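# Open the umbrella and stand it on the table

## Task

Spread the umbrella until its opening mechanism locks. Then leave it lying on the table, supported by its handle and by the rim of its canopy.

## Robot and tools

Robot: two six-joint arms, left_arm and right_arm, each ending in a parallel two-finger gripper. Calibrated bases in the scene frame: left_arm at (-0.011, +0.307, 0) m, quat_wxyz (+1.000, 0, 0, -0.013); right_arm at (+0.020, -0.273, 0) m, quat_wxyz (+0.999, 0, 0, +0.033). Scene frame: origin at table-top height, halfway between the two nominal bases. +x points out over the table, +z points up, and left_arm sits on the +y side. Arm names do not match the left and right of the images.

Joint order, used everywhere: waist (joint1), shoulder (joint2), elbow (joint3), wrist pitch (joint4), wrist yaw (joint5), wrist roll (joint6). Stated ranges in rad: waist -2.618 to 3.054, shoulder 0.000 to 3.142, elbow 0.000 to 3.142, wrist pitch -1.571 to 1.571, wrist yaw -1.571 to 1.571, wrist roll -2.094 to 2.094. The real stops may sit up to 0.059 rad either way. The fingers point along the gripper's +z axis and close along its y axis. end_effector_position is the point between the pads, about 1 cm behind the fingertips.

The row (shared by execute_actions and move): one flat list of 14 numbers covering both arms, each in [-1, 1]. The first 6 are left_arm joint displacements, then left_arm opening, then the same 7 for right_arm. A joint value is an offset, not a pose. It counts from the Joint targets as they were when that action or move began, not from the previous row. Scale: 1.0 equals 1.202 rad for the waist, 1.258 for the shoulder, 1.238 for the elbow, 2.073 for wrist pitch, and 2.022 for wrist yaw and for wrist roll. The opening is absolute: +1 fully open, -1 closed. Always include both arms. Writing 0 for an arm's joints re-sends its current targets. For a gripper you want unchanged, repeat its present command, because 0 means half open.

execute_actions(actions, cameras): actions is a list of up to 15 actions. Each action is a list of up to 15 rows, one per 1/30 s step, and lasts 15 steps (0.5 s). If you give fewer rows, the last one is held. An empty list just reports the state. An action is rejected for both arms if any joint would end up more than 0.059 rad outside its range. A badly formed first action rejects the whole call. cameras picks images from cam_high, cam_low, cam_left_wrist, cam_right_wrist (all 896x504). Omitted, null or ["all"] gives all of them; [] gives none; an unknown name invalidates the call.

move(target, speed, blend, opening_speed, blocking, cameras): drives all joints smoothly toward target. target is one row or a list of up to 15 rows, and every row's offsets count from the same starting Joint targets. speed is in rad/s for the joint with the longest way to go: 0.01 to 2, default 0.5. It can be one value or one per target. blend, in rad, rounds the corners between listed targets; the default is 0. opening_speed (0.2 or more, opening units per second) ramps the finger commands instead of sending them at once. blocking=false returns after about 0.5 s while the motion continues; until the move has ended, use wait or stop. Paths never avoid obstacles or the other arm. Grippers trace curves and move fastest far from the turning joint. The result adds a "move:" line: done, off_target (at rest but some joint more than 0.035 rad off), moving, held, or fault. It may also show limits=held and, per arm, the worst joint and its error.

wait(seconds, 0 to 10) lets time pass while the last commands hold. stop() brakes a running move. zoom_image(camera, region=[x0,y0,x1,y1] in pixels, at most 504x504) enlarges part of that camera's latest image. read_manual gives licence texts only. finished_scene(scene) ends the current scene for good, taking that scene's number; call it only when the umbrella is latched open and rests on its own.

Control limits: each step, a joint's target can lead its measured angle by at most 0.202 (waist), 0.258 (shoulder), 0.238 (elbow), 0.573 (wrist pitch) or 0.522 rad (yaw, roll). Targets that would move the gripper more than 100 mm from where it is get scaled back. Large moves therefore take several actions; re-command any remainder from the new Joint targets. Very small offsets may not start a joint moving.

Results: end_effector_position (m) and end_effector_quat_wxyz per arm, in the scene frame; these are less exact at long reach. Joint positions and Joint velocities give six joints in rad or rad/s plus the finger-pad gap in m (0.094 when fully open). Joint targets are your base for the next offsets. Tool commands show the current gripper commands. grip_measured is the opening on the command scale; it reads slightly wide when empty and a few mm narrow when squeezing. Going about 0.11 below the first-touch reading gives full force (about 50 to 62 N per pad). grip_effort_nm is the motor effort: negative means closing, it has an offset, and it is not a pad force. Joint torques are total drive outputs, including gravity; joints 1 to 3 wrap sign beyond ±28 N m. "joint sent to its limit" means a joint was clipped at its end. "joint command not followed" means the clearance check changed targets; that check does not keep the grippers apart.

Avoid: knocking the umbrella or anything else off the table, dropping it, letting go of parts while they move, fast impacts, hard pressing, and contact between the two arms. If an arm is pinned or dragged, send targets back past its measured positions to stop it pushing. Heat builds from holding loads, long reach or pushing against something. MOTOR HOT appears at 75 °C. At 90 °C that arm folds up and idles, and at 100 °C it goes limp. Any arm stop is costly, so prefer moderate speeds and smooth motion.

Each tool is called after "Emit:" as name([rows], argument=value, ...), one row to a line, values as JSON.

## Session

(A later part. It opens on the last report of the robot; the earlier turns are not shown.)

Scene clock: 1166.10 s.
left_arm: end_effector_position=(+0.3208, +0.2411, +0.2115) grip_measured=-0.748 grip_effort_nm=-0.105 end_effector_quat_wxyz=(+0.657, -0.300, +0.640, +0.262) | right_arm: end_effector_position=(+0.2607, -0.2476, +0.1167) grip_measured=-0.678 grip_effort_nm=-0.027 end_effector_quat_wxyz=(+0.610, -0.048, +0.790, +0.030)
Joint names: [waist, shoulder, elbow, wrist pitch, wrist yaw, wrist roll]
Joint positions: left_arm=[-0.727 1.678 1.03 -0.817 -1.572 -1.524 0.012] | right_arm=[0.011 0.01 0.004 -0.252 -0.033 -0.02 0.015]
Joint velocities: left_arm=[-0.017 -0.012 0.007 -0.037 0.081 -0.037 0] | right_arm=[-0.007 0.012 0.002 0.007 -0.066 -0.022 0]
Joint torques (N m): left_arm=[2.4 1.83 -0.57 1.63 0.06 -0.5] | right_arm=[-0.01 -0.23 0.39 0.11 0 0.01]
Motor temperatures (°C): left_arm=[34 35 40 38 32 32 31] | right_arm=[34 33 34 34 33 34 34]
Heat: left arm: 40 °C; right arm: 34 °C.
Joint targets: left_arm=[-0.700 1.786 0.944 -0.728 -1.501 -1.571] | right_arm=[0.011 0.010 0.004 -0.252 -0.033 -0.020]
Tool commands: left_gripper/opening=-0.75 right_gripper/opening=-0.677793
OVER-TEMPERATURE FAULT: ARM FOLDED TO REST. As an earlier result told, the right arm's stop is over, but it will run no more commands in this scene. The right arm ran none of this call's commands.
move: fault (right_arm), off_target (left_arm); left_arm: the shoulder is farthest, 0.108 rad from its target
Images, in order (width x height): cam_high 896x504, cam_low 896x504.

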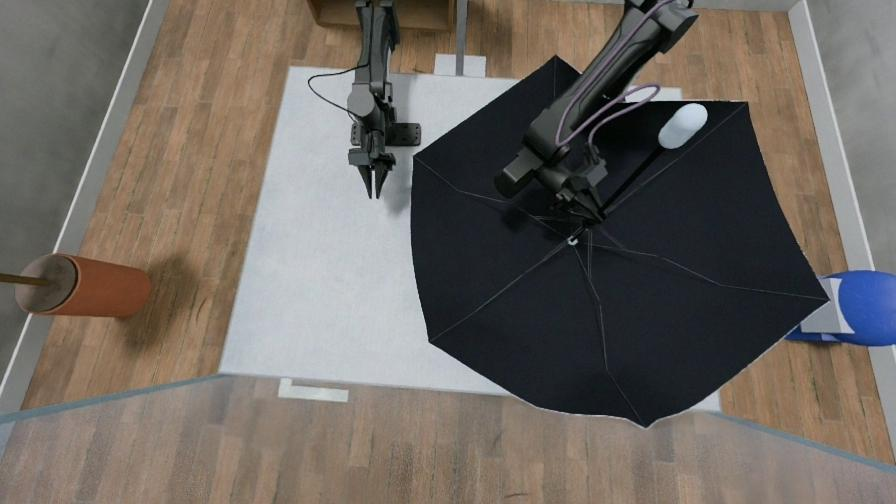

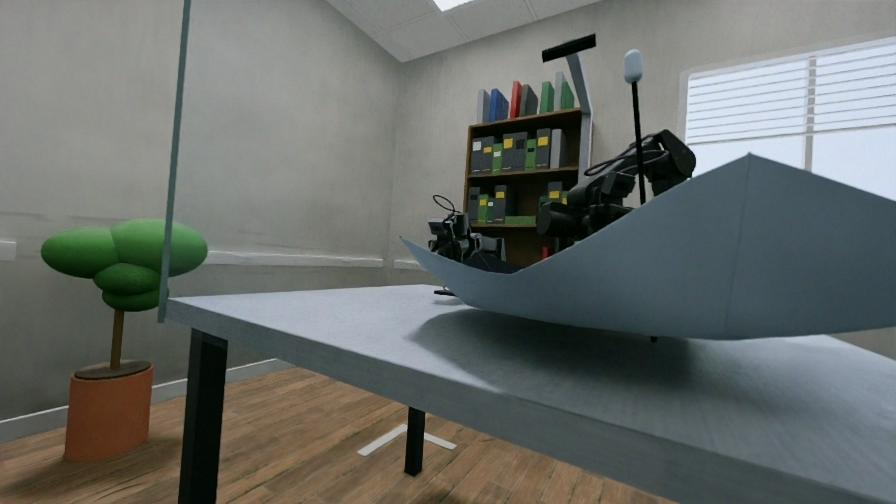

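Emit:
move(target=[0.0333, 0.0591, -0.0417, 0.0604, -0.0346, 0, -0.75, 0, 0, 0, 0, 0, 0, -0.6778], speed=0.12, cameras=["cam_high", "cam_low"])

Emit:
zoom_image(camera="cam_high", region=[540, 140, 680, 280])

Scene clock: 1174.53 s.
left_arm: end_effector_position=(+0.3260, +0.2362, +0.2094) grip_measured=-0.744 grip_effort_nm=-0.354 end_effector_quat_wxyz=(+0.662, -0.309, +0.634, +0.253) | right_arm: end_effector_position=(+0.2607, -0.2476, +0.1167) grip_measured=-0.678 grip_effort_nm=-0.032 end_effector_quat_wxyz=(+0.610, -0.048, +0.790, +0.030)
Joint names: [waist, shoulder, elbow, wrist pitch, wrist yaw, wrist roll]
Joint positions: left_arm=[-0.727 1.69 1.029 -0.728 -1.575 -1.477 0.012] | right_arm=[0.011 0.01 0.004 -0.252 -0.033 -0.02 0.015]
Joint velocities: left_arm=[-0.002 0.002 0.002 0.007 -0.037 -0.037 -0.001] | right_arm=[0.007 0.002 -0.007 -0.022 -0.022 -0.022 0]
Joint torques (N m): left_arm=[5.87 6.5 -4.78 2.11 -0.58 -1.02] | right_arm=[-0.01 -0.21 0.34 0.11 0.01 0.01]
Motor temperatures (°C): left_arm=[34 35 40 39 32 32 31] | right_arm=[34 33 34 34 33 34 34]
Heat: left arm: 40 °C; right arm: 34 °C.
Joint targets: left_arm=[-0.660 1.860 0.893 -0.603 -1.570 -1.571] | right_arm=[0.011 0.010 0.004 -0.252 -0.033 -0.020]
Tool commands: left_gripper/opening=-0.75 right_gripper/opening=-0.677793
OVER-TEMPERATURE FAULT: ARM FOLDED TO REST. As an earlier result told, the right arm's stop is over, but it will run no more commands in this scene. The right arm ran none of this call's commands.
move: fault (right_arm), off_target (left_arm); left_arm: the shoulder is farthest, 0.170 rad from its target
Images, in order (width x height): cam_high 896x504, cam_low 896x504.

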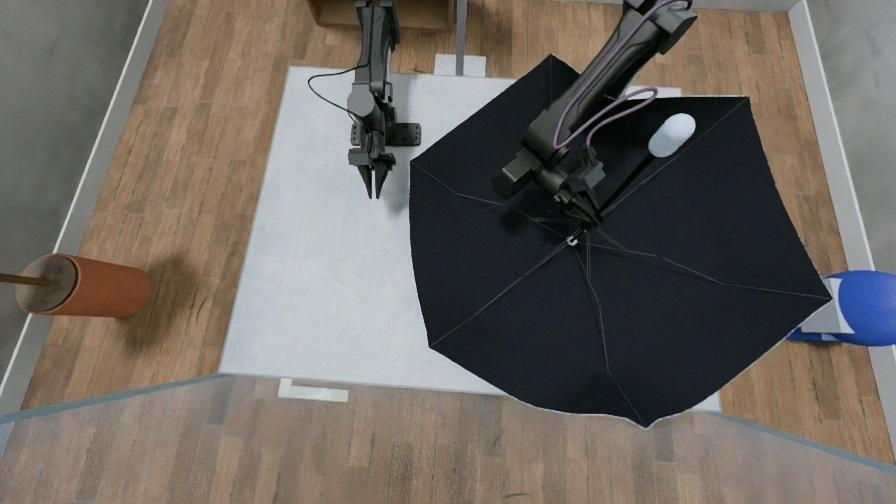

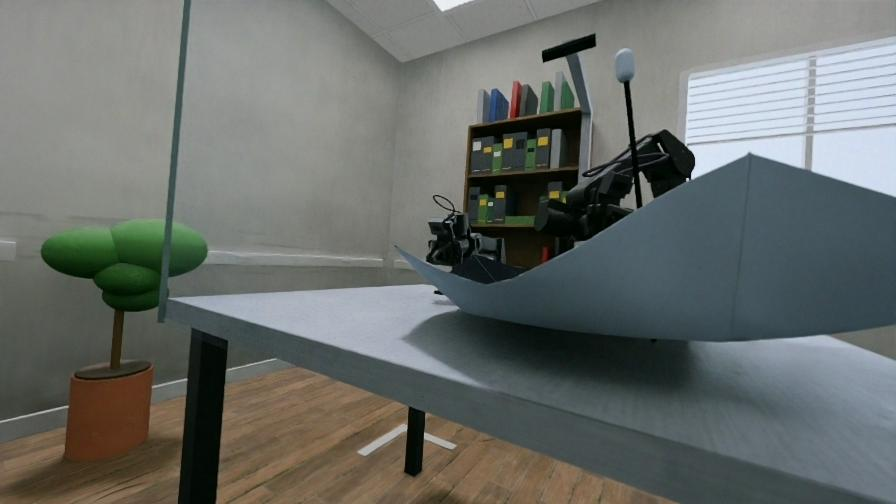

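Scaled by 3.600 from the camera's 896x504 image, which has a finer 1280x720 frame.

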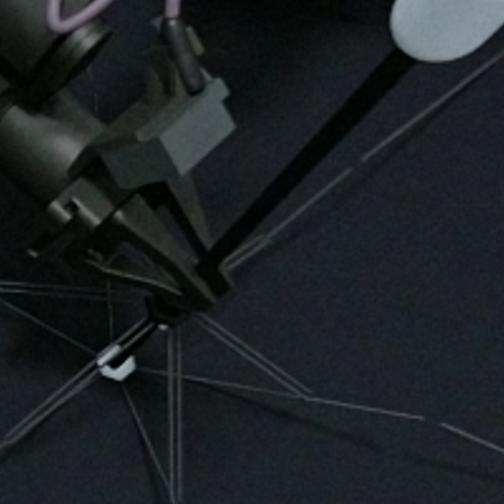

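Emit:
move(target=[-0.0333, -0.159, 0.1737, -0.2002, 0, 0, -0.75, 0, 0, 0, 0, 0, 0, -0.6778], speed=0.4, cameras=["cam_high","cam_left_wrist"])

Scene clock: 1193.47 s.
left_arm: end_effector_position=(+0.3175, +0.2482, +0.2305) grip_measured=-0.748 grip_effort_nm=-0.095 end_effector_quat_wxyz=(+0.646, -0.278, +0.649, +0.291) | right_arm: end_effector_position=(+0.2607, -0.2476, +0.1167) grip_measured=-0.678 grip_effort_nm=-0.032 end_effector_quat_wxyz=(+0.610, -0.048, +0.790, +0.030)
Joint names: [waist, shoulder, elbow, wrist pitch, wrist yaw, wrist roll]
Joint positions: left_arm=[-0.717 1.662 1.093 -1.016 -1.574 -1.565 0.012] | right_arm=[0.011 0.01 0.004 -0.252 -0.033 -0.02 0.015]
Joint velocities: left_arm=[-0.007 -0.007 -0.007 -0.007 -0.037 -0.051 0] | right_arm=[-0.012 -0.017 0.007 -0.066 0.022 -0.051 0]
Joint torques (N m): left_arm=[1.5 -6.02 7.19 0.47 -0.59 -0.01] | right_arm=[-0.03 -0.2 0.32 0.11 0 0.02]
Motor temperatures (°C): left_arm=[35 36 40 41 33 32 31] | right_arm=[34 33 34 34 33 34 34]
Heat: left arm: 41 °C; right arm: 34 °C.
Joint targets: left_arm=[-0.700 1.661 1.108 -1.018 -1.570 -1.571] | right_arm=[0.011 0.010 0.004 -0.252 -0.033 -0.020]
Tool commands: left_gripper/opening=-0.75 right_gripper/opening=-0.677793
OVER-TEMPERATURE FAULT: ARM FOLDED TO REST. As an earlier result told, the right arm's stop is over, but it will run no more commands in this scene. The right arm ran none of this call's commands.
move: fault (right_arm)
Images, in order (width x height): cam_high 896x504, cam_left_wrist 896x504.

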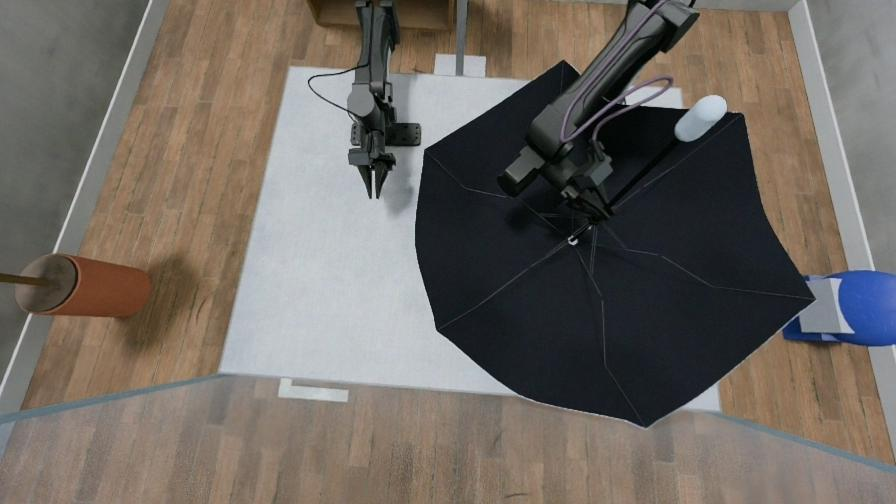

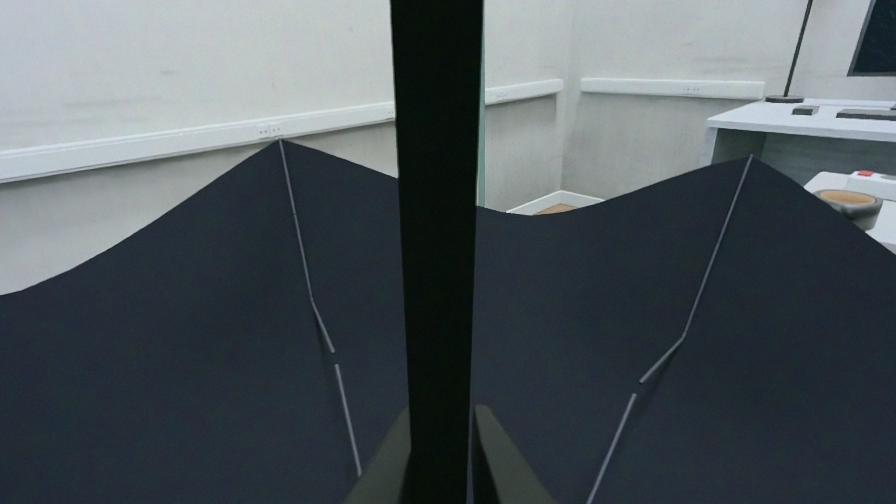

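Emit:
zoom_image(camera="cam_high", region=[520, 80, 760, 270])

Emit:
wait(seconds=0, cameras=["cam_low"])

Scaled by 2.100 from the camera's 896x504 image, which has a finer 1280x720 frame.

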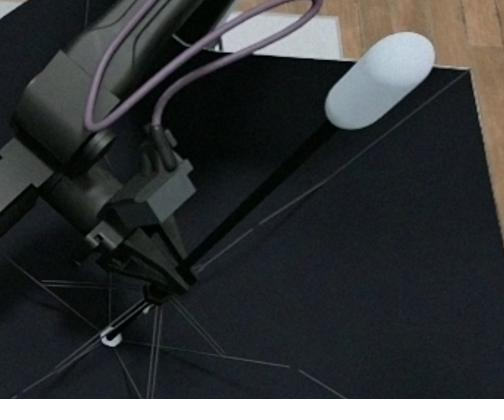

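Scene clock: 1209.30 s.
left_arm: end_effector_position=(+0.3175, +0.2482, +0.2305) grip_measured=-0.748 grip_effort_nm=-0.090 end_effector_quat_wxyz=(+0.646, -0.278, +0.649, +0.291) | right_arm: end_effector_position=(+0.2607, -0.2476, +0.1167) grip_measured=-0.678 grip_effort_nm=-0.037 end_effector_quat_wxyz=(+0.610, -0.048, +0.790, +0.030)
Joint names: [waist, shoulder, elbow, wrist pitch, wrist yaw, wrist roll]
Joint positions: left_arm=[-0.717 1.662 1.093 -1.016 -1.574 -1.566 0.012] | right_arm=[0.011 0.01 0.004 -0.252 -0.033 -0.02 0.015]
Joint velocities: left_arm=[0.017 -0.007 -0.007 0.007 -0.022 0.022 0] | right_arm=[0.002 -0.007 -0.002 -0.051 0.037 0.007 0]
Joint torques (N m): left_arm=[1.48 -6.01 7.2 0.48 -0.59 -0.01] | right_arm=[0.02 -0.21 0.34 0.11 -0.01 0.02]
Motor temperatures (°C): left_arm=[34 36 40 39 33 32 31] | right_arm=[34 33 34 34 33 34 34]
Heat: left arm: 40 °C; right arm: 34 °C.
Joint targets: left_arm=[-0.700 1.661 1.108 -1.018 -1.570 -1.571] | right_arm=[0.011 0.010 0.004 -0.252 -0.033 -0.020]
Tool commands: left_gripper/opening=-0.75 right_gripper/opening=-0.677793
OVER-TEMPERATURE FAULT: ARM FOLDED TO REST. As an earlier result told, the right arm's stop is over, but it will run no more commands in this scene.
Images, in order (width x height): cam_low 896x504.

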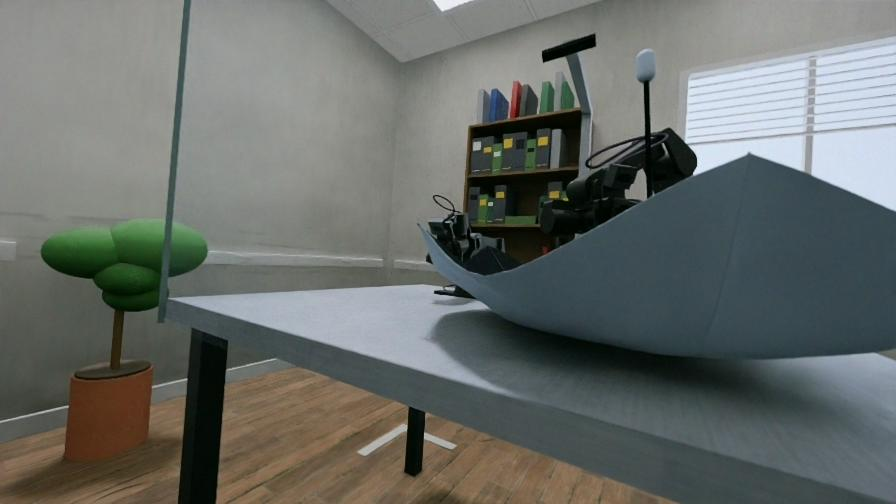

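Emit:
execute_actions([
  [[0,0,0,0,0,0,-0.95,0,0,0,0,0,0,-0.6778]],
], cameras=[])

Emit:
move(target=[0.05, 0, 0, 0, 0, 0, -0.95, 0, 0, 0, 0, 0, 0, -0.6778], speed=0.1, cameras=["cam_high","cam_low","cam_left_wrist"])

Scene clock: 1213.67 s.
left_arm: end_effector_position=(+0.3174, +0.2485, +0.2305) grip_measured=-0.850 grip_effort_nm=-1.028 end_effector_quat_wxyz=(+0.645, -0.277, +0.649, +0.292) | right_arm: end_effector_position=(+0.2607, -0.2476, +0.1167) grip_measured=-0.678 grip_effort_nm=-0.037 end_effector_quat_wxyz=(+0.610, -0.048, +0.790, +0.030)
Joint names: [waist, shoulder, elbow, wrist pitch, wrist yaw, wrist roll]
Joint positions: left_arm=[-0.717 1.662 1.093 -1.019 -1.574 -1.567 0.007] | right_arm=[0.011 0.01 0.004 -0.252 -0.033 -0.02 0.015]
Joint velocities: left_arm=[0.012 -0.007 -0.012 -0.007 -0.037 0.037 0] | right_arm=[-0.007 -0.012 -0.012 0.007 0.007 -0.022 -0.001]
Joint torques (N m): left_arm=[1.47 -5.98 7.19 0.51 -0.58 0] | right_arm=[-0.02 -0.23 0.36 0.11 0 0.01]
Motor temperatures (°C): left_arm=[34 36 40 38 33 32 31] | right_arm=[34 33 34 34 33 34 34]
Heat: left arm: 40 °C; right arm: 34 °C.
Joint targets: left_arm=[-0.700 1.661 1.108 -1.018 -1.570 -1.571] | right_arm=[0.011 0.010 0.004 -0.252 -0.033 -0.020]
Tool commands: left_gripper/opening=-0.95 right_gripper/opening=-0.677792
OVER-TEMPERATURE FAULT: ARM FOLDED TO REST. As an earlier result told, the right arm's stop is over, but it will run no more commands in this scene. The right arm ran none of this call's commands.
No camera images: "cameras" was empty.

Scene clock: 1214.57 s.
left_arm: end_effector_position=(+0.3193, +0.2621, +0.2309) grip_measured=-0.850 grip_effort_nm=-1.033 end_effector_quat_wxyz=(+0.641, -0.296, +0.641, +0.300) | right_arm: end_effector_position=(+0.2607, -0.2476, +0.1167) grip_measured=-0.678 grip_effort_nm=-0.027 end_effector_quat_wxyz=(+0.610, -0.048, +0.790, +0.030)
Joint names: [waist, shoulder, elbow, wrist pitch, wrist yaw, wrist roll]
Joint positions: left_arm=[-0.676 1.659 1.093 -1.019 -1.573 -1.58 0.007] | right_arm=[0.011 0.01 0.004 -0.252 -0.033 -0.02 0.015]
Joint velocities: left_arm=[-0.007 -0.007 -0.002 -0.037 0.007 0.081 -0.001] | right_arm=[-0.012 -0.017 0.022 0.007 0.007 -0.051 -0.001]
Joint torques (N m): left_arm=[3.14 -5.82 7.2 0.51 -0.6 0.15] | right_arm=[0.01 -0.18 0.35 0.09 0.02 0.02]
Motor temperatures (°C): left_arm=[34 36 40 38 33 32 31] | right_arm=[34 33 34 34 33 34 34]
Heat: left arm: 40 °C; right arm: 34 °C.
Joint targets: left_arm=[-0.640 1.661 1.108 -1.018 -1.570 -1.571] | right_arm=[0.011 0.010 0.004 -0.252 -0.033 -0.020]
Tool commands: left_gripper/opening=-0.95 right_gripper/opening=-0.677792
OVER-TEMPERATURE FAULT: ARM FOLDED TO REST. As an earlier result told, the right arm's stop is over, but it will run no more commands in this scene. The right arm ran none of this call's commands.
move: fault (right_arm), off_target (left_arm); left_arm: the waist is farthest, 0.036 rad from its target
Images, in order (width x height): cam_high 896x504, cam_low 896x504, cam_left_wrist 896x504.

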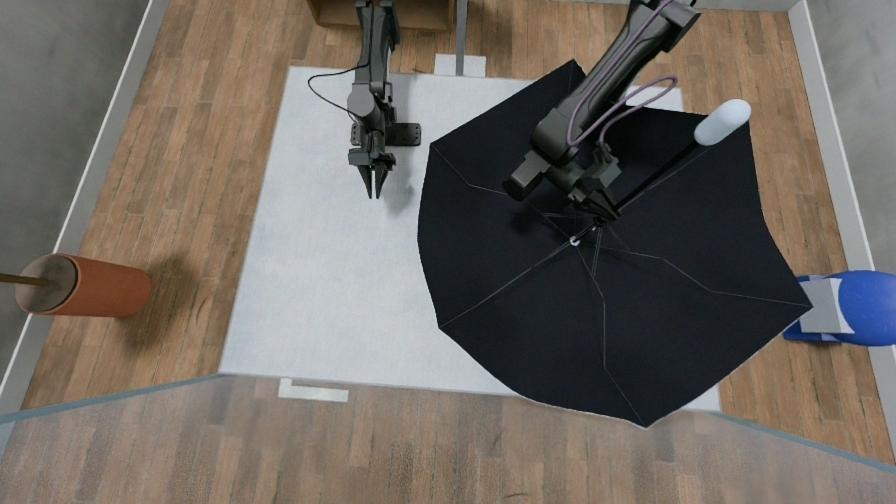

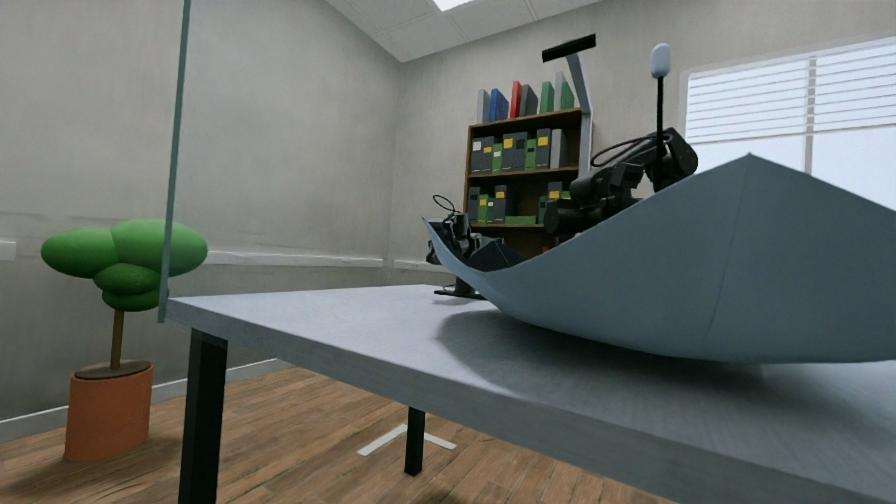

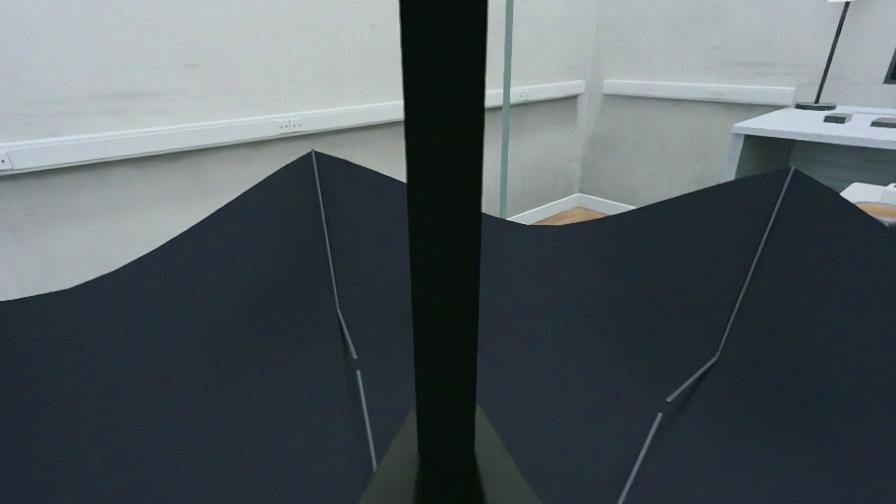

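Emit:
zoom_image(camera="cam_high", region=[520, 80, 760, 270])

Scaled by 2.100 from the camera's 896x504 image, which has a finer 1280x720 frame.

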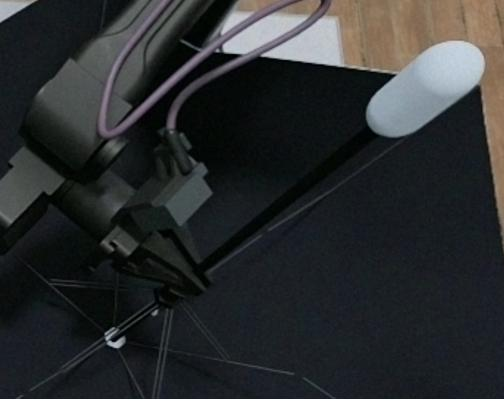

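Emit:
move(target=[0.05, 0, 0, 0, 0, 0, -0.95, 0, 0, 0, 0, 0, 0, -0.6778], speed=0.1, cameras=["cam_high"])

Emit:
zoom_image(camera="cam_high", region=[520, 80, 760, 270])

Scene clock: 1229.27 s.
left_arm: end_effector_position=(+0.3212, +0.2785, +0.2311) grip_measured=-0.850 grip_effort_nm=-1.038 end_effector_quat_wxyz=(+0.632, -0.318, +0.635, +0.309) | right_arm: end_effector_position=(+0.2607, -0.2476, +0.1167) grip_measured=-0.678 grip_effort_nm=-0.037 end_effector_quat_wxyz=(+0.610, -0.048, +0.790, +0.030)
Joint names: [waist, shoulder, elbow, wrist pitch, wrist yaw, wrist roll]
Joint positions: left_arm=[-0.626 1.655 1.097 -1.019 -1.562 -1.588 0.007] | right_arm=[0.011 0.01 0.004 -0.252 -0.033 -0.02 0.015]
Joint velocities: left_arm=[-0.017 0.002 -0.002 -0.11 0.081 0.081 -0.001] | right_arm=[-0.037 -0.002 0.012 0.037 -0.095 0.037 0]
Joint torques (N m): left_arm=[4.01 -5.53 6.83 0.53 -0.7 0.23] | right_arm=[0.02 -0.23 0.34 0.11 0 0.02]
Motor temperatures (°C): left_arm=[34 36 40 38 33 32 32] | right_arm=[34 33 34 33 33 34 34]
Heat: left arm: 40 °C; right arm: 34 °C.
Joint targets: left_arm=[-0.580 1.661 1.108 -1.018 -1.570 -1.571] | right_arm=[0.011 0.010 0.004 -0.252 -0.033 -0.020]
Tool commands: left_gripper/opening=-0.95 right_gripper/opening=-0.677793
OVER-TEMPERATURE FAULT: ARM FOLDED TO REST. As an earlier result told, the right arm's stop is over, but it will run no more commands in this scene. The right arm ran none of this call's commands.
move: fault (right_arm), off_target (left_arm); left_arm: the waist is farthest, 0.046 rad from its target
Images, in order (width x height): cam_high 896x504.

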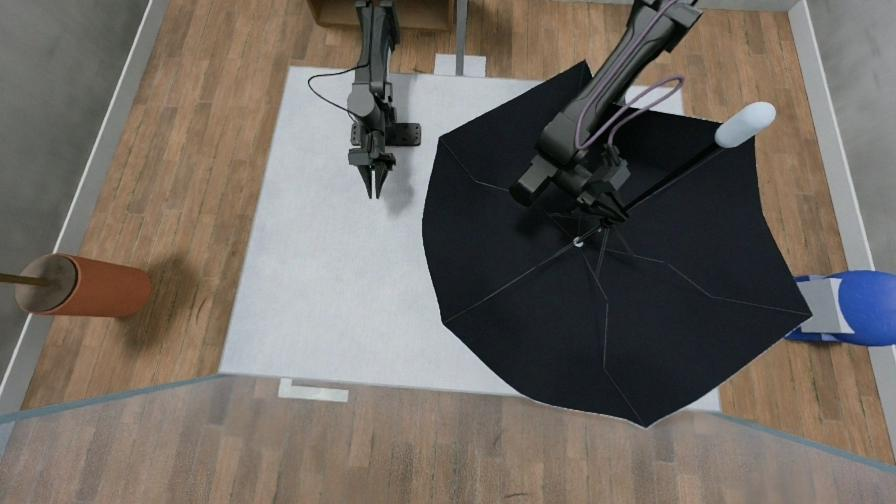

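Scaled by 2.100 from the camera's 896x504 image, which has a finer 1280x720 frame.

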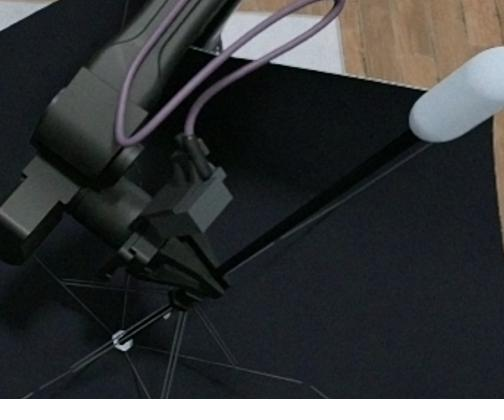

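Emit:
move(target=[0.04, 0, 0, 0, 0, 0, -0.95, 0, 0, 0, 0, 0, 0, -0.6778], speed=0.1, cameras=["cam_high", "cam_left_wrist"])

Emit:
zoom_image(camera="cam_high", region=[560, 80, 800, 270])

Scene clock: 1234.00 s.
left_arm: end_effector_position=(+0.3219, +0.2910, +0.2308) grip_measured=-0.851 grip_effort_nm=-1.038 end_effector_quat_wxyz=(+0.627, -0.337, +0.628, +0.314) | right_arm: end_effector_position=(+0.2607, -0.2476, +0.1167) grip_measured=-0.678 grip_effort_nm=-0.027 end_effector_quat_wxyz=(+0.610, -0.048, +0.790, +0.030)
Joint names: [waist, shoulder, elbow, wrist pitch, wrist yaw, wrist roll]
Joint positions: left_arm=[-0.588 1.651 1.097 -1.014 -1.554 -1.596 0.007] | right_arm=[0.011 0.01 0.004 -0.252 -0.033 -0.02 0.015]
Joint velocities: left_arm=[0.002 -0.012 -0.032 -0.066 -0.007 -0.022 0] | right_arm=[-0.012 0.002 -0.022 0.022 0.051 0.051 0]
Joint torques (N m): left_arm=[4.94 -5.2 6.87 0.48 -0.78 0.33] | right_arm=[-0.03 -0.2 0.4 0.11 -0.01 0.03]
Motor temperatures (°C): left_arm=[35 36 40 37 33 32 32] | right_arm=[34 33 34 33 33 34 34]
Heat: left arm: 40 °C; right arm: 34 °C.
Joint targets: left_arm=[-0.532 1.661 1.108 -1.018 -1.570 -1.571] | right_arm=[0.011 0.010 0.004 -0.252 -0.033 -0.020]
Tool commands: left_gripper/opening=-0.95 right_gripper/opening=-0.677793
OVER-TEMPERATURE FAULT: ARM FOLDED TO REST. As an earlier result told, the right arm's stop is over, but it will run no more commands in this scene. The right arm ran none of this call's commands.
move: fault (right_arm), off_target (left_arm); left_arm: the waist is farthest, 0.057 rad from its target
Images, in order (width x height): cam_high 896x504, cam_left_wrist 896x504.

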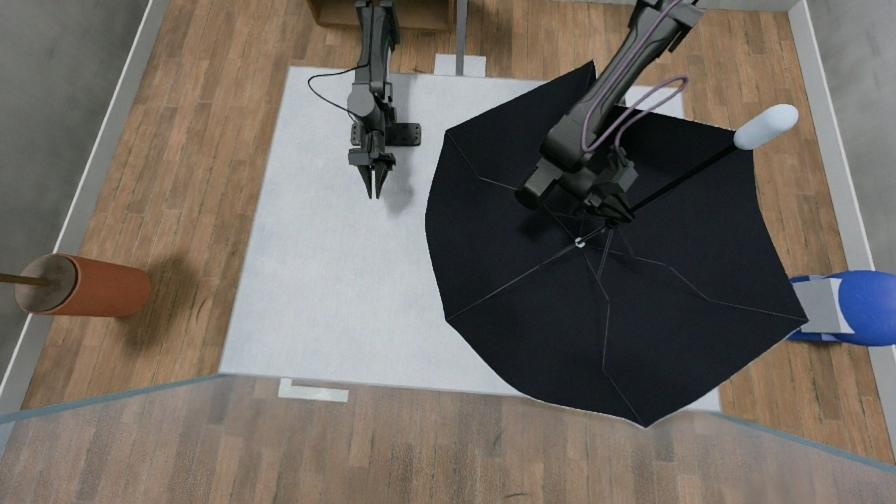

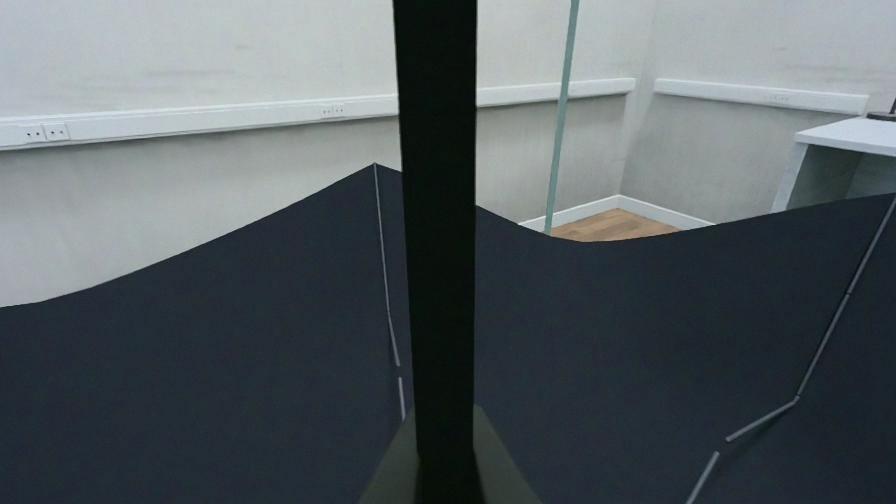

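Scaled by 2.100 from the camera's 896x504 image, which has a finer 1280x720 frame.

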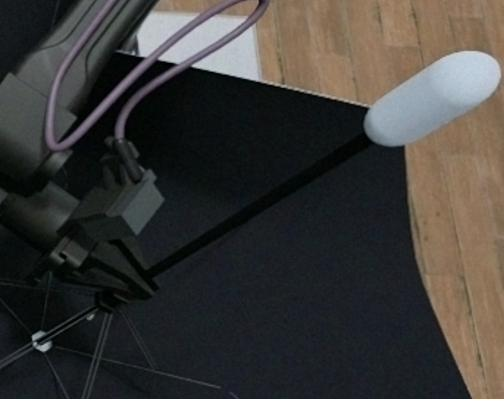

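Emit:
move(target=[0.0, 0.0489, 0.0096, 0.024, 0, 0.005, -0.95, 0, 0, 0, 0, 0, 0, -0.6778], speed=0.1, cameras=["cam_high", "cam_left_wrist"])

Emit:
zoom_image(camera="cam_high", region=[560, 80, 800, 270])

Scene clock: 1243.63 s.
left_arm: end_effector_position=(+0.3265, +0.2881, +0.2311) grip_measured=-0.851 grip_effort_nm=-1.038 end_effector_quat_wxyz=(+0.630, -0.329, +0.625, +0.322) | right_arm: end_effector_position=(+0.2607, -0.2476, +0.1167) grip_measured=-0.678 grip_effort_nm=-0.027 end_effector_quat_wxyz=(+0.610, -0.048, +0.790, +0.030)
Joint names: [waist, shoulder, elbow, wrist pitch, wrist yaw, wrist roll]
Joint positions: left_arm=[-0.588 1.676 1.112 -1.006 -1.573 -1.583 0.007] | right_arm=[0.011 0.01 0.004 -0.252 -0.033 -0.02 0.015]
Joint velocities: left_arm=[-0.012 -0.002 0.002 -0.022 -0.022 -0.051 0] | right_arm=[-0.002 0.002 -0.007 -0.037 -0.037 -0.066 0]
Joint torques (N m): left_arm=[4.88 -2.81 6.65 0.91 -0.6 0.32] | right_arm=[0.01 -0.21 0.38 0.11 0 0.02]
Motor temperatures (°C): left_arm=[35 36 40 37 33 32 32] | right_arm=[34 33 34 33 33 34 34]
Heat: left arm: 40 °C; right arm: 34 °C.
Joint targets: left_arm=[-0.532 1.722 1.120 -0.968 -1.570 -1.561] | right_arm=[0.011 0.010 0.004 -0.252 -0.033 -0.020]
Tool commands: left_gripper/opening=-0.95 right_gripper/opening=-0.677792
OVER-TEMPERATURE FAULT: ARM FOLDED TO REST. As an earlier result told, the right arm's stop is over, but it will run no more commands in this scene. The right arm ran none of this call's commands.
move: fault (right_arm), off_target (left_arm); left_arm: the waist is farthest, 0.056 rad from its target
Images, in order (width x height): cam_high 896x504, cam_left_wrist 896x504.

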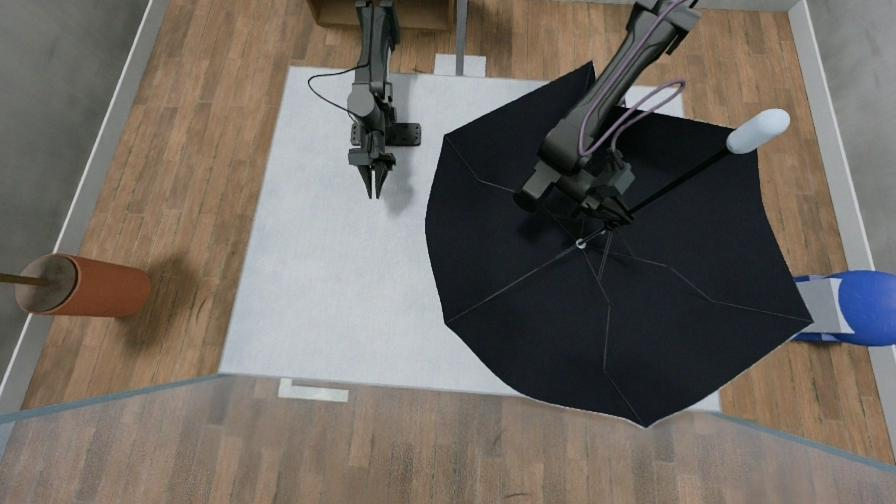

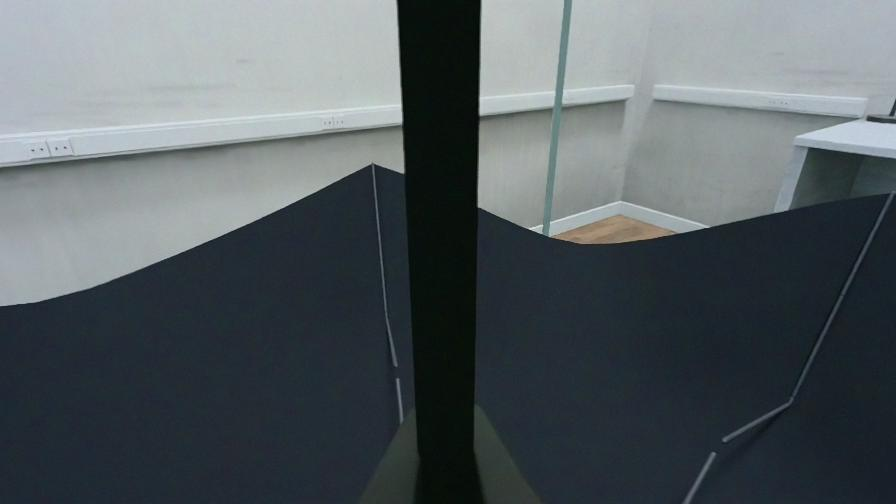

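Scaled by 2.100 from the camera's 896x504 image, which has a finer 1280x720 frame.

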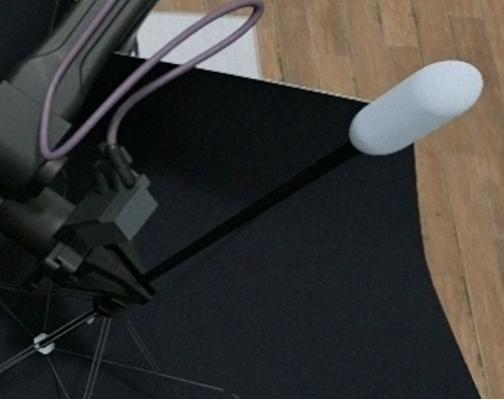

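Emit:
move(target=[0.02, 0.0405, 0.0082, 0.0198, 0, 0.0, -0.95, 0, 0, 0, 0, 0, 0, -0.6778], speed=0.1, cameras=["cam_high"])

Emit:
zoom_image(camera="cam_high", region=[560, 80, 800, 270])

Scene clock: 1247.90 s.
left_arm: end_effector_position=(+0.3324, +0.2893, +0.2305) grip_measured=-0.851 grip_effort_nm=-1.038 end_effector_quat_wxyz=(+0.627, -0.331, +0.623, +0.330) | right_arm: end_effector_position=(+0.2607, -0.2476, +0.1167) grip_measured=-0.678 grip_effort_nm=-0.037 end_effector_quat_wxyz=(+0.610, -0.048, +0.790, +0.030)
Joint names: [waist, shoulder, elbow, wrist pitch, wrist yaw, wrist roll]
Joint positions: left_arm=[-0.573 1.701 1.137 -1.004 -1.574 -1.572 0.007] | right_arm=[0.011 0.01 0.004 -0.252 -0.033 -0.02 0.015]
Joint velocities: left_arm=[-0.007 -0.012 0.007 -0.037 -0.007 -0.007 0] | right_arm=[-0.017 -0.012 -0.007 -0.022 -0.007 -0.066 -0.001]
Joint torques (N m): left_arm=[5.68 -1.21 5.44 1.35 -0.59 0.18] | right_arm=[-0.02 -0.21 0.42 0.12 -0.01 0.01]
Motor temperatures (°C): left_arm=[35 36 40 37 33 32 33] | right_arm=[34 33 34 33 33 34 34]
Heat: left arm: 40 °C; right arm: 34 °C.
Joint targets: left_arm=[-0.508 1.773 1.130 -0.927 -1.570 -1.561] | right_arm=[0.011 0.010 0.004 -0.252 -0.033 -0.020]
Tool commands: left_gripper/opening=-0.95 right_gripper/opening=-0.677793
OVER-TEMPERATURE FAULT: ARM FOLDED TO REST. As an earlier result told, the right arm's stop is over, but it will run no more commands in this scene. The right arm ran none of this call's commands.
move: fault (right_arm), off_target (left_arm); left_arm: the wrist pitch is farthest, 0.077 rad from its target
Images, in order (width x height): cam_high 896x504.

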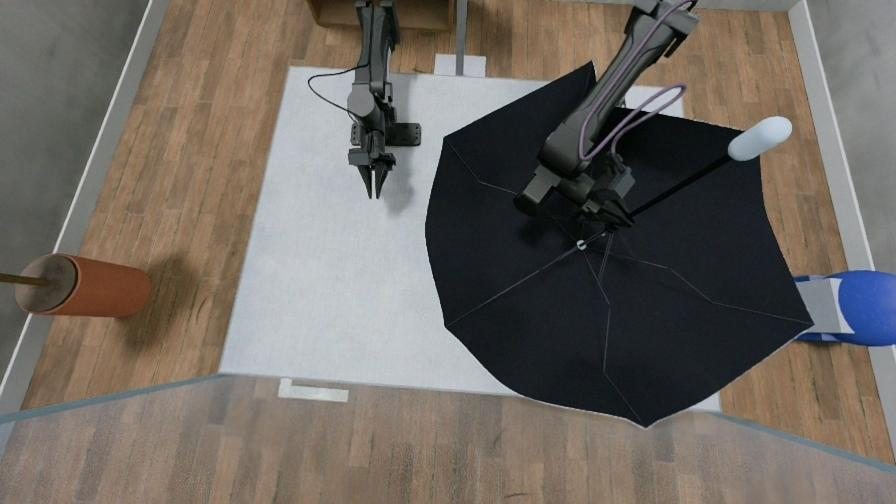

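Scaled by 2.100 from the camera's 896x504 image, which has a finer 1280x720 frame.

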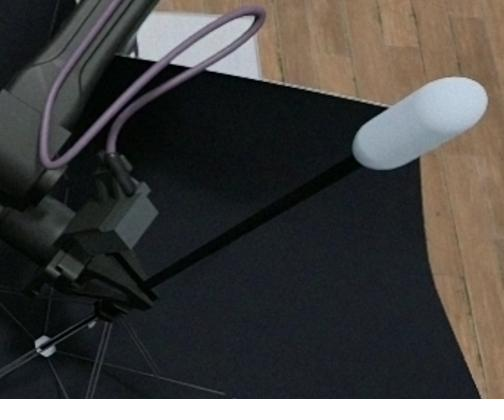

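Emit:
move(target=[-0.0308, 0.0, 0.0, 0.0, 0, 0.0, -0.95, 0, 0, 0, 0, 0, 0, -0.6778], speed=0.1, cameras=[])

Emit:
execute_actions([
  [[0,0,0,0,0,0,-0.75,0,0,0,0,0,0,-0.6778]],
], cameras=["cam_high","cam_left_wrist"])

Scene clock: 1258.47 s.
left_arm: end_effector_position=(+0.3323, +0.2874, +0.2305) grip_measured=-0.851 grip_effort_nm=-1.043 end_effector_quat_wxyz=(+0.627, -0.329, +0.625, +0.329) | right_arm: end_effector_position=(+0.2607, -0.2476, +0.1167) grip_measured=-0.678 grip_effort_nm=-0.037 end_effector_quat_wxyz=(+0.610, -0.048, +0.790, +0.030)
Joint names: [waist, shoulder, elbow, wrist pitch, wrist yaw, wrist roll]
Joint positions: left_arm=[-0.578 1.701 1.137 -1.004 -1.574 -1.57 0.007] | right_arm=[0.011 0.01 0.004 -0.252 -0.033 -0.02 0.015]
Joint velocities: left_arm=[0.002 -0.017 -0.002 -0.007 -0.051 0.022 0] | right_arm=[-0.007 0.017 0.002 -0.037 -0.022 0.007 -0.001]
Joint torques (N m): left_arm=[2.96 -1.22 5.42 1.35 -0.59 0.15] | right_arm=[-0.03 -0.21 0.39 0.11 0 0.01]
Motor temperatures (°C): left_arm=[35 35 40 37 33 32 33] | right_arm=[34 33 34 33 33 34 34]
Heat: left arm: 40 °C; right arm: 34 °C.
Joint targets: left_arm=[-0.545 1.773 1.130 -0.927 -1.570 -1.561] | right_arm=[0.011 0.010 0.004 -0.252 -0.033 -0.020]
Tool commands: left_gripper/opening=-0.95 right_gripper/opening=-0.677792
OVER-TEMPERATURE FAULT: ARM FOLDED TO REST. As an earlier result told, the right arm's stop is over, but it will run no more commands in this scene. The right arm ran none of this call's commands.
move: fault (right_arm), off_target (left_arm); left_arm: the wrist pitch is farthest, 0.077 rad from its target
No camera images: "cameras" was empty.

Scene clock: 1259.17 s.
left_arm: end_effector_position=(+0.3328, +0.2871, +0.2309) grip_measured=-0.750 grip_effort_nm=-0.022 end_effector_quat_wxyz=(+0.627, -0.327, +0.625, +0.330) | right_arm: end_effector_position=(+0.2607, -0.2476, +0.1167) grip_measured=-0.678 grip_effort_nm=-0.027 end_effector_quat_wxyz=(+0.610, -0.048, +0.790, +0.030)
Joint names: [waist, shoulder, elbow, wrist pitch, wrist yaw, wrist roll]
Joint positions: left_arm=[-0.578 1.703 1.14 -1.004 -1.574 -1.564 0.012] | right_arm=[0.011 0.01 0.004 -0.252 -0.033 -0.02 0.015]
Joint velocities: left_arm=[-0.022 0.012 -0.007 -0.051 0.007 0.007 0] | right_arm=[-0.007 -0.007 0.022 -0.007 0.022 -0.066 0]
Joint torques (N m): left_arm=[2.95 -1.33 5.2 1.34 -0.58 0.09] | right_arm=[0.05 -0.21 0.36 0.11 0 0.02]
Motor temperatures (°C): left_arm=[35 35 40 37 33 32 33] | right_arm=[34 33 34 33 33 34 34]
Heat: left arm: 40 °C; right arm: 34 °C.
Joint targets: left_arm=[-0.545 1.773 1.130 -0.927 -1.570 -1.561] | right_arm=[0.011 0.010 0.004 -0.252 -0.033 -0.020]
Tool commands: left_gripper/opening=-0.75 right_gripper/opening=-0.677793
OVER-TEMPERATURE FAULT: ARM FOLDED TO REST. As an earlier result told, the right arm's stop is over, but it will run no more commands in this scene. The right arm ran none of this call's commands.
Images, in order (width x height): cam_high 896x504, cam_left_wrist 896x504.

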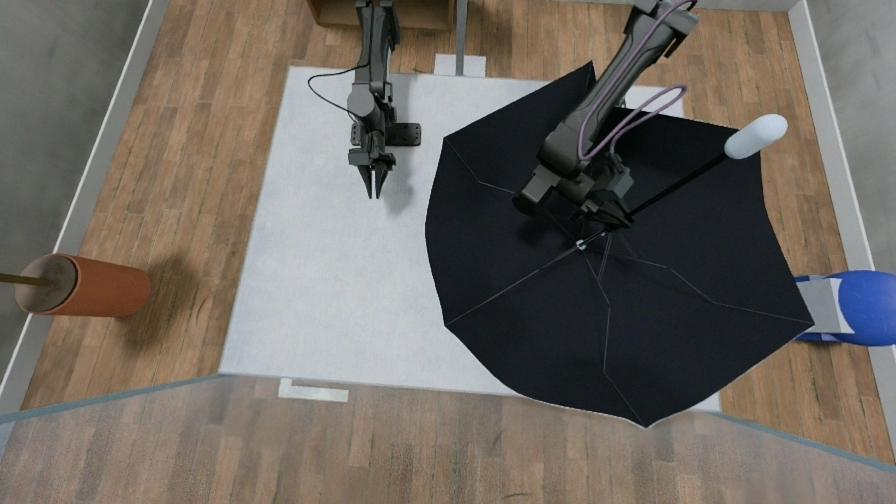

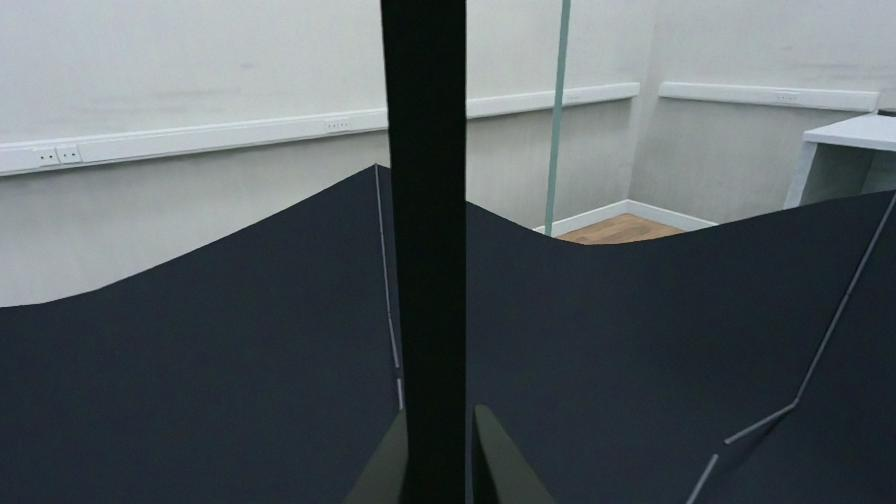

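Emit:
move([
  [0, 0.037, -0.0918, 0.0, 0, 0, -0.75, 0, 0, 0, 0, 0, 0, -0.6778],
  [0, 0.0932, -0.1446, 0.0198, 0, 0, -0.75, 0, 0, 0, 0, 0, 0, -0.6778],
], speed=0.2, blend=0.03, cameras=["cam_high","cam_left_wrist"])

Scene clock: 1262.13 s.
left_arm: end_effector_position=(+0.3306, +0.2886, +0.2159) grip_measured=-0.750 grip_effort_nm=-0.027 end_effector_quat_wxyz=(+0.624, -0.322, +0.628, +0.335) | right_arm: end_effector_position=(+0.2607, -0.2476, +0.1167) grip_measured=-0.678 grip_effort_nm=-0.037 end_effector_quat_wxyz=(+0.610, -0.048, +0.790, +0.030)
Joint names: [waist, shoulder, elbow, wrist pitch, wrist yaw, wrist roll]
Joint positions: left_arm=[-0.578 1.717 1.093 -0.957 -1.575 -1.562 0.012] | right_arm=[0.011 0.01 0.004 -0.252 -0.033 -0.02 0.015]
Joint velocities: left_arm=[0.012 0.002 0.002 -0.037 0.051 -0.022 0] | right_arm=[0.002 0.022 -0.007 -0.051 -0.125 -0.007 0]
Joint torques (N m): left_arm=[2.93 6.58 -5.39 1.28 -0.58 0.06] | right_arm=[-0.01 -0.2 0.32 0.1 0 0.01]
Motor temperatures (°C): left_arm=[35 35 40 37 33 32 32] | right_arm=[34 33 34 33 33 34 34]
Heat: left arm: 40 °C; right arm: 34 °C.
Joint targets: left_arm=[-0.545 1.890 0.951 -0.886 -1.570 -1.561] | right_arm=[0.011 0.010 0.004 -0.252 -0.033 -0.020]
Tool commands: left_gripper/opening=-0.75 right_gripper/opening=-0.677793
OVER-TEMPERATURE FAULT: ARM FOLDED TO REST. As an earlier result told, the right arm's stop is over, but it will run no more commands in this scene. The right arm ran none of this call's commands.
move: fault (right_arm), off_target (left_arm); left_arm: the shoulder is farthest, 0.173 rad from its target
Images, in order (width x height): cam_high 896x504, cam_left_wrist 896x504.

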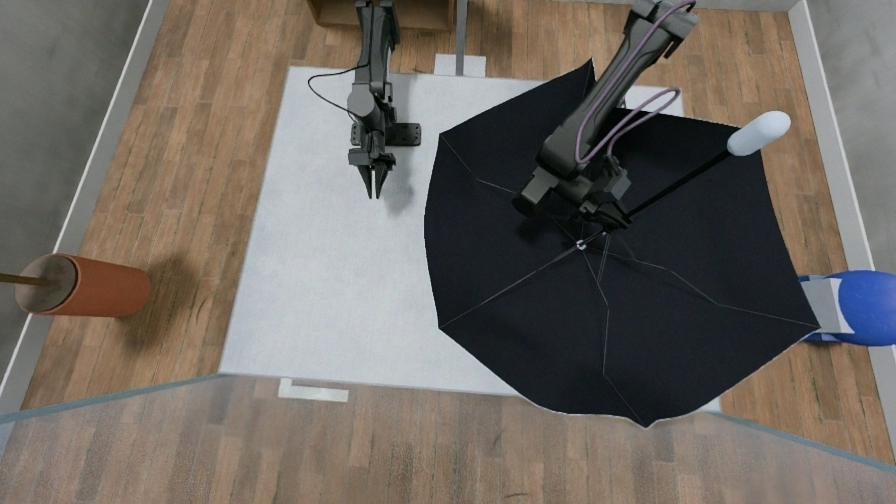

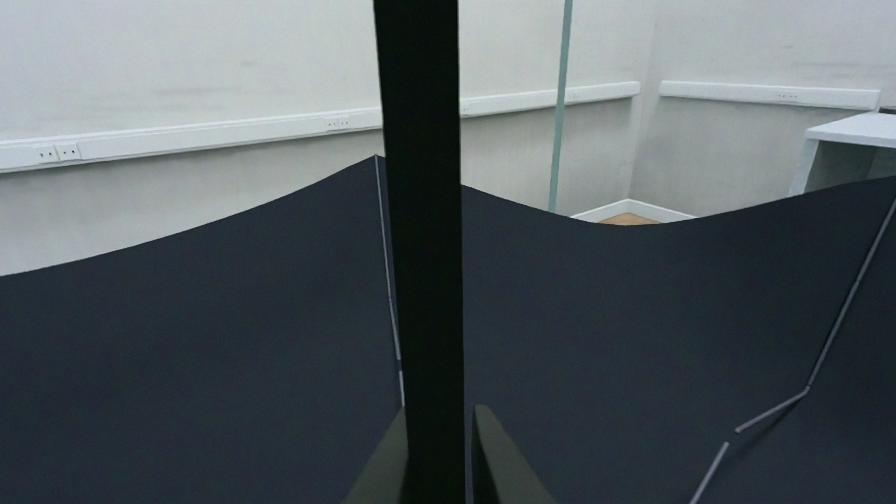

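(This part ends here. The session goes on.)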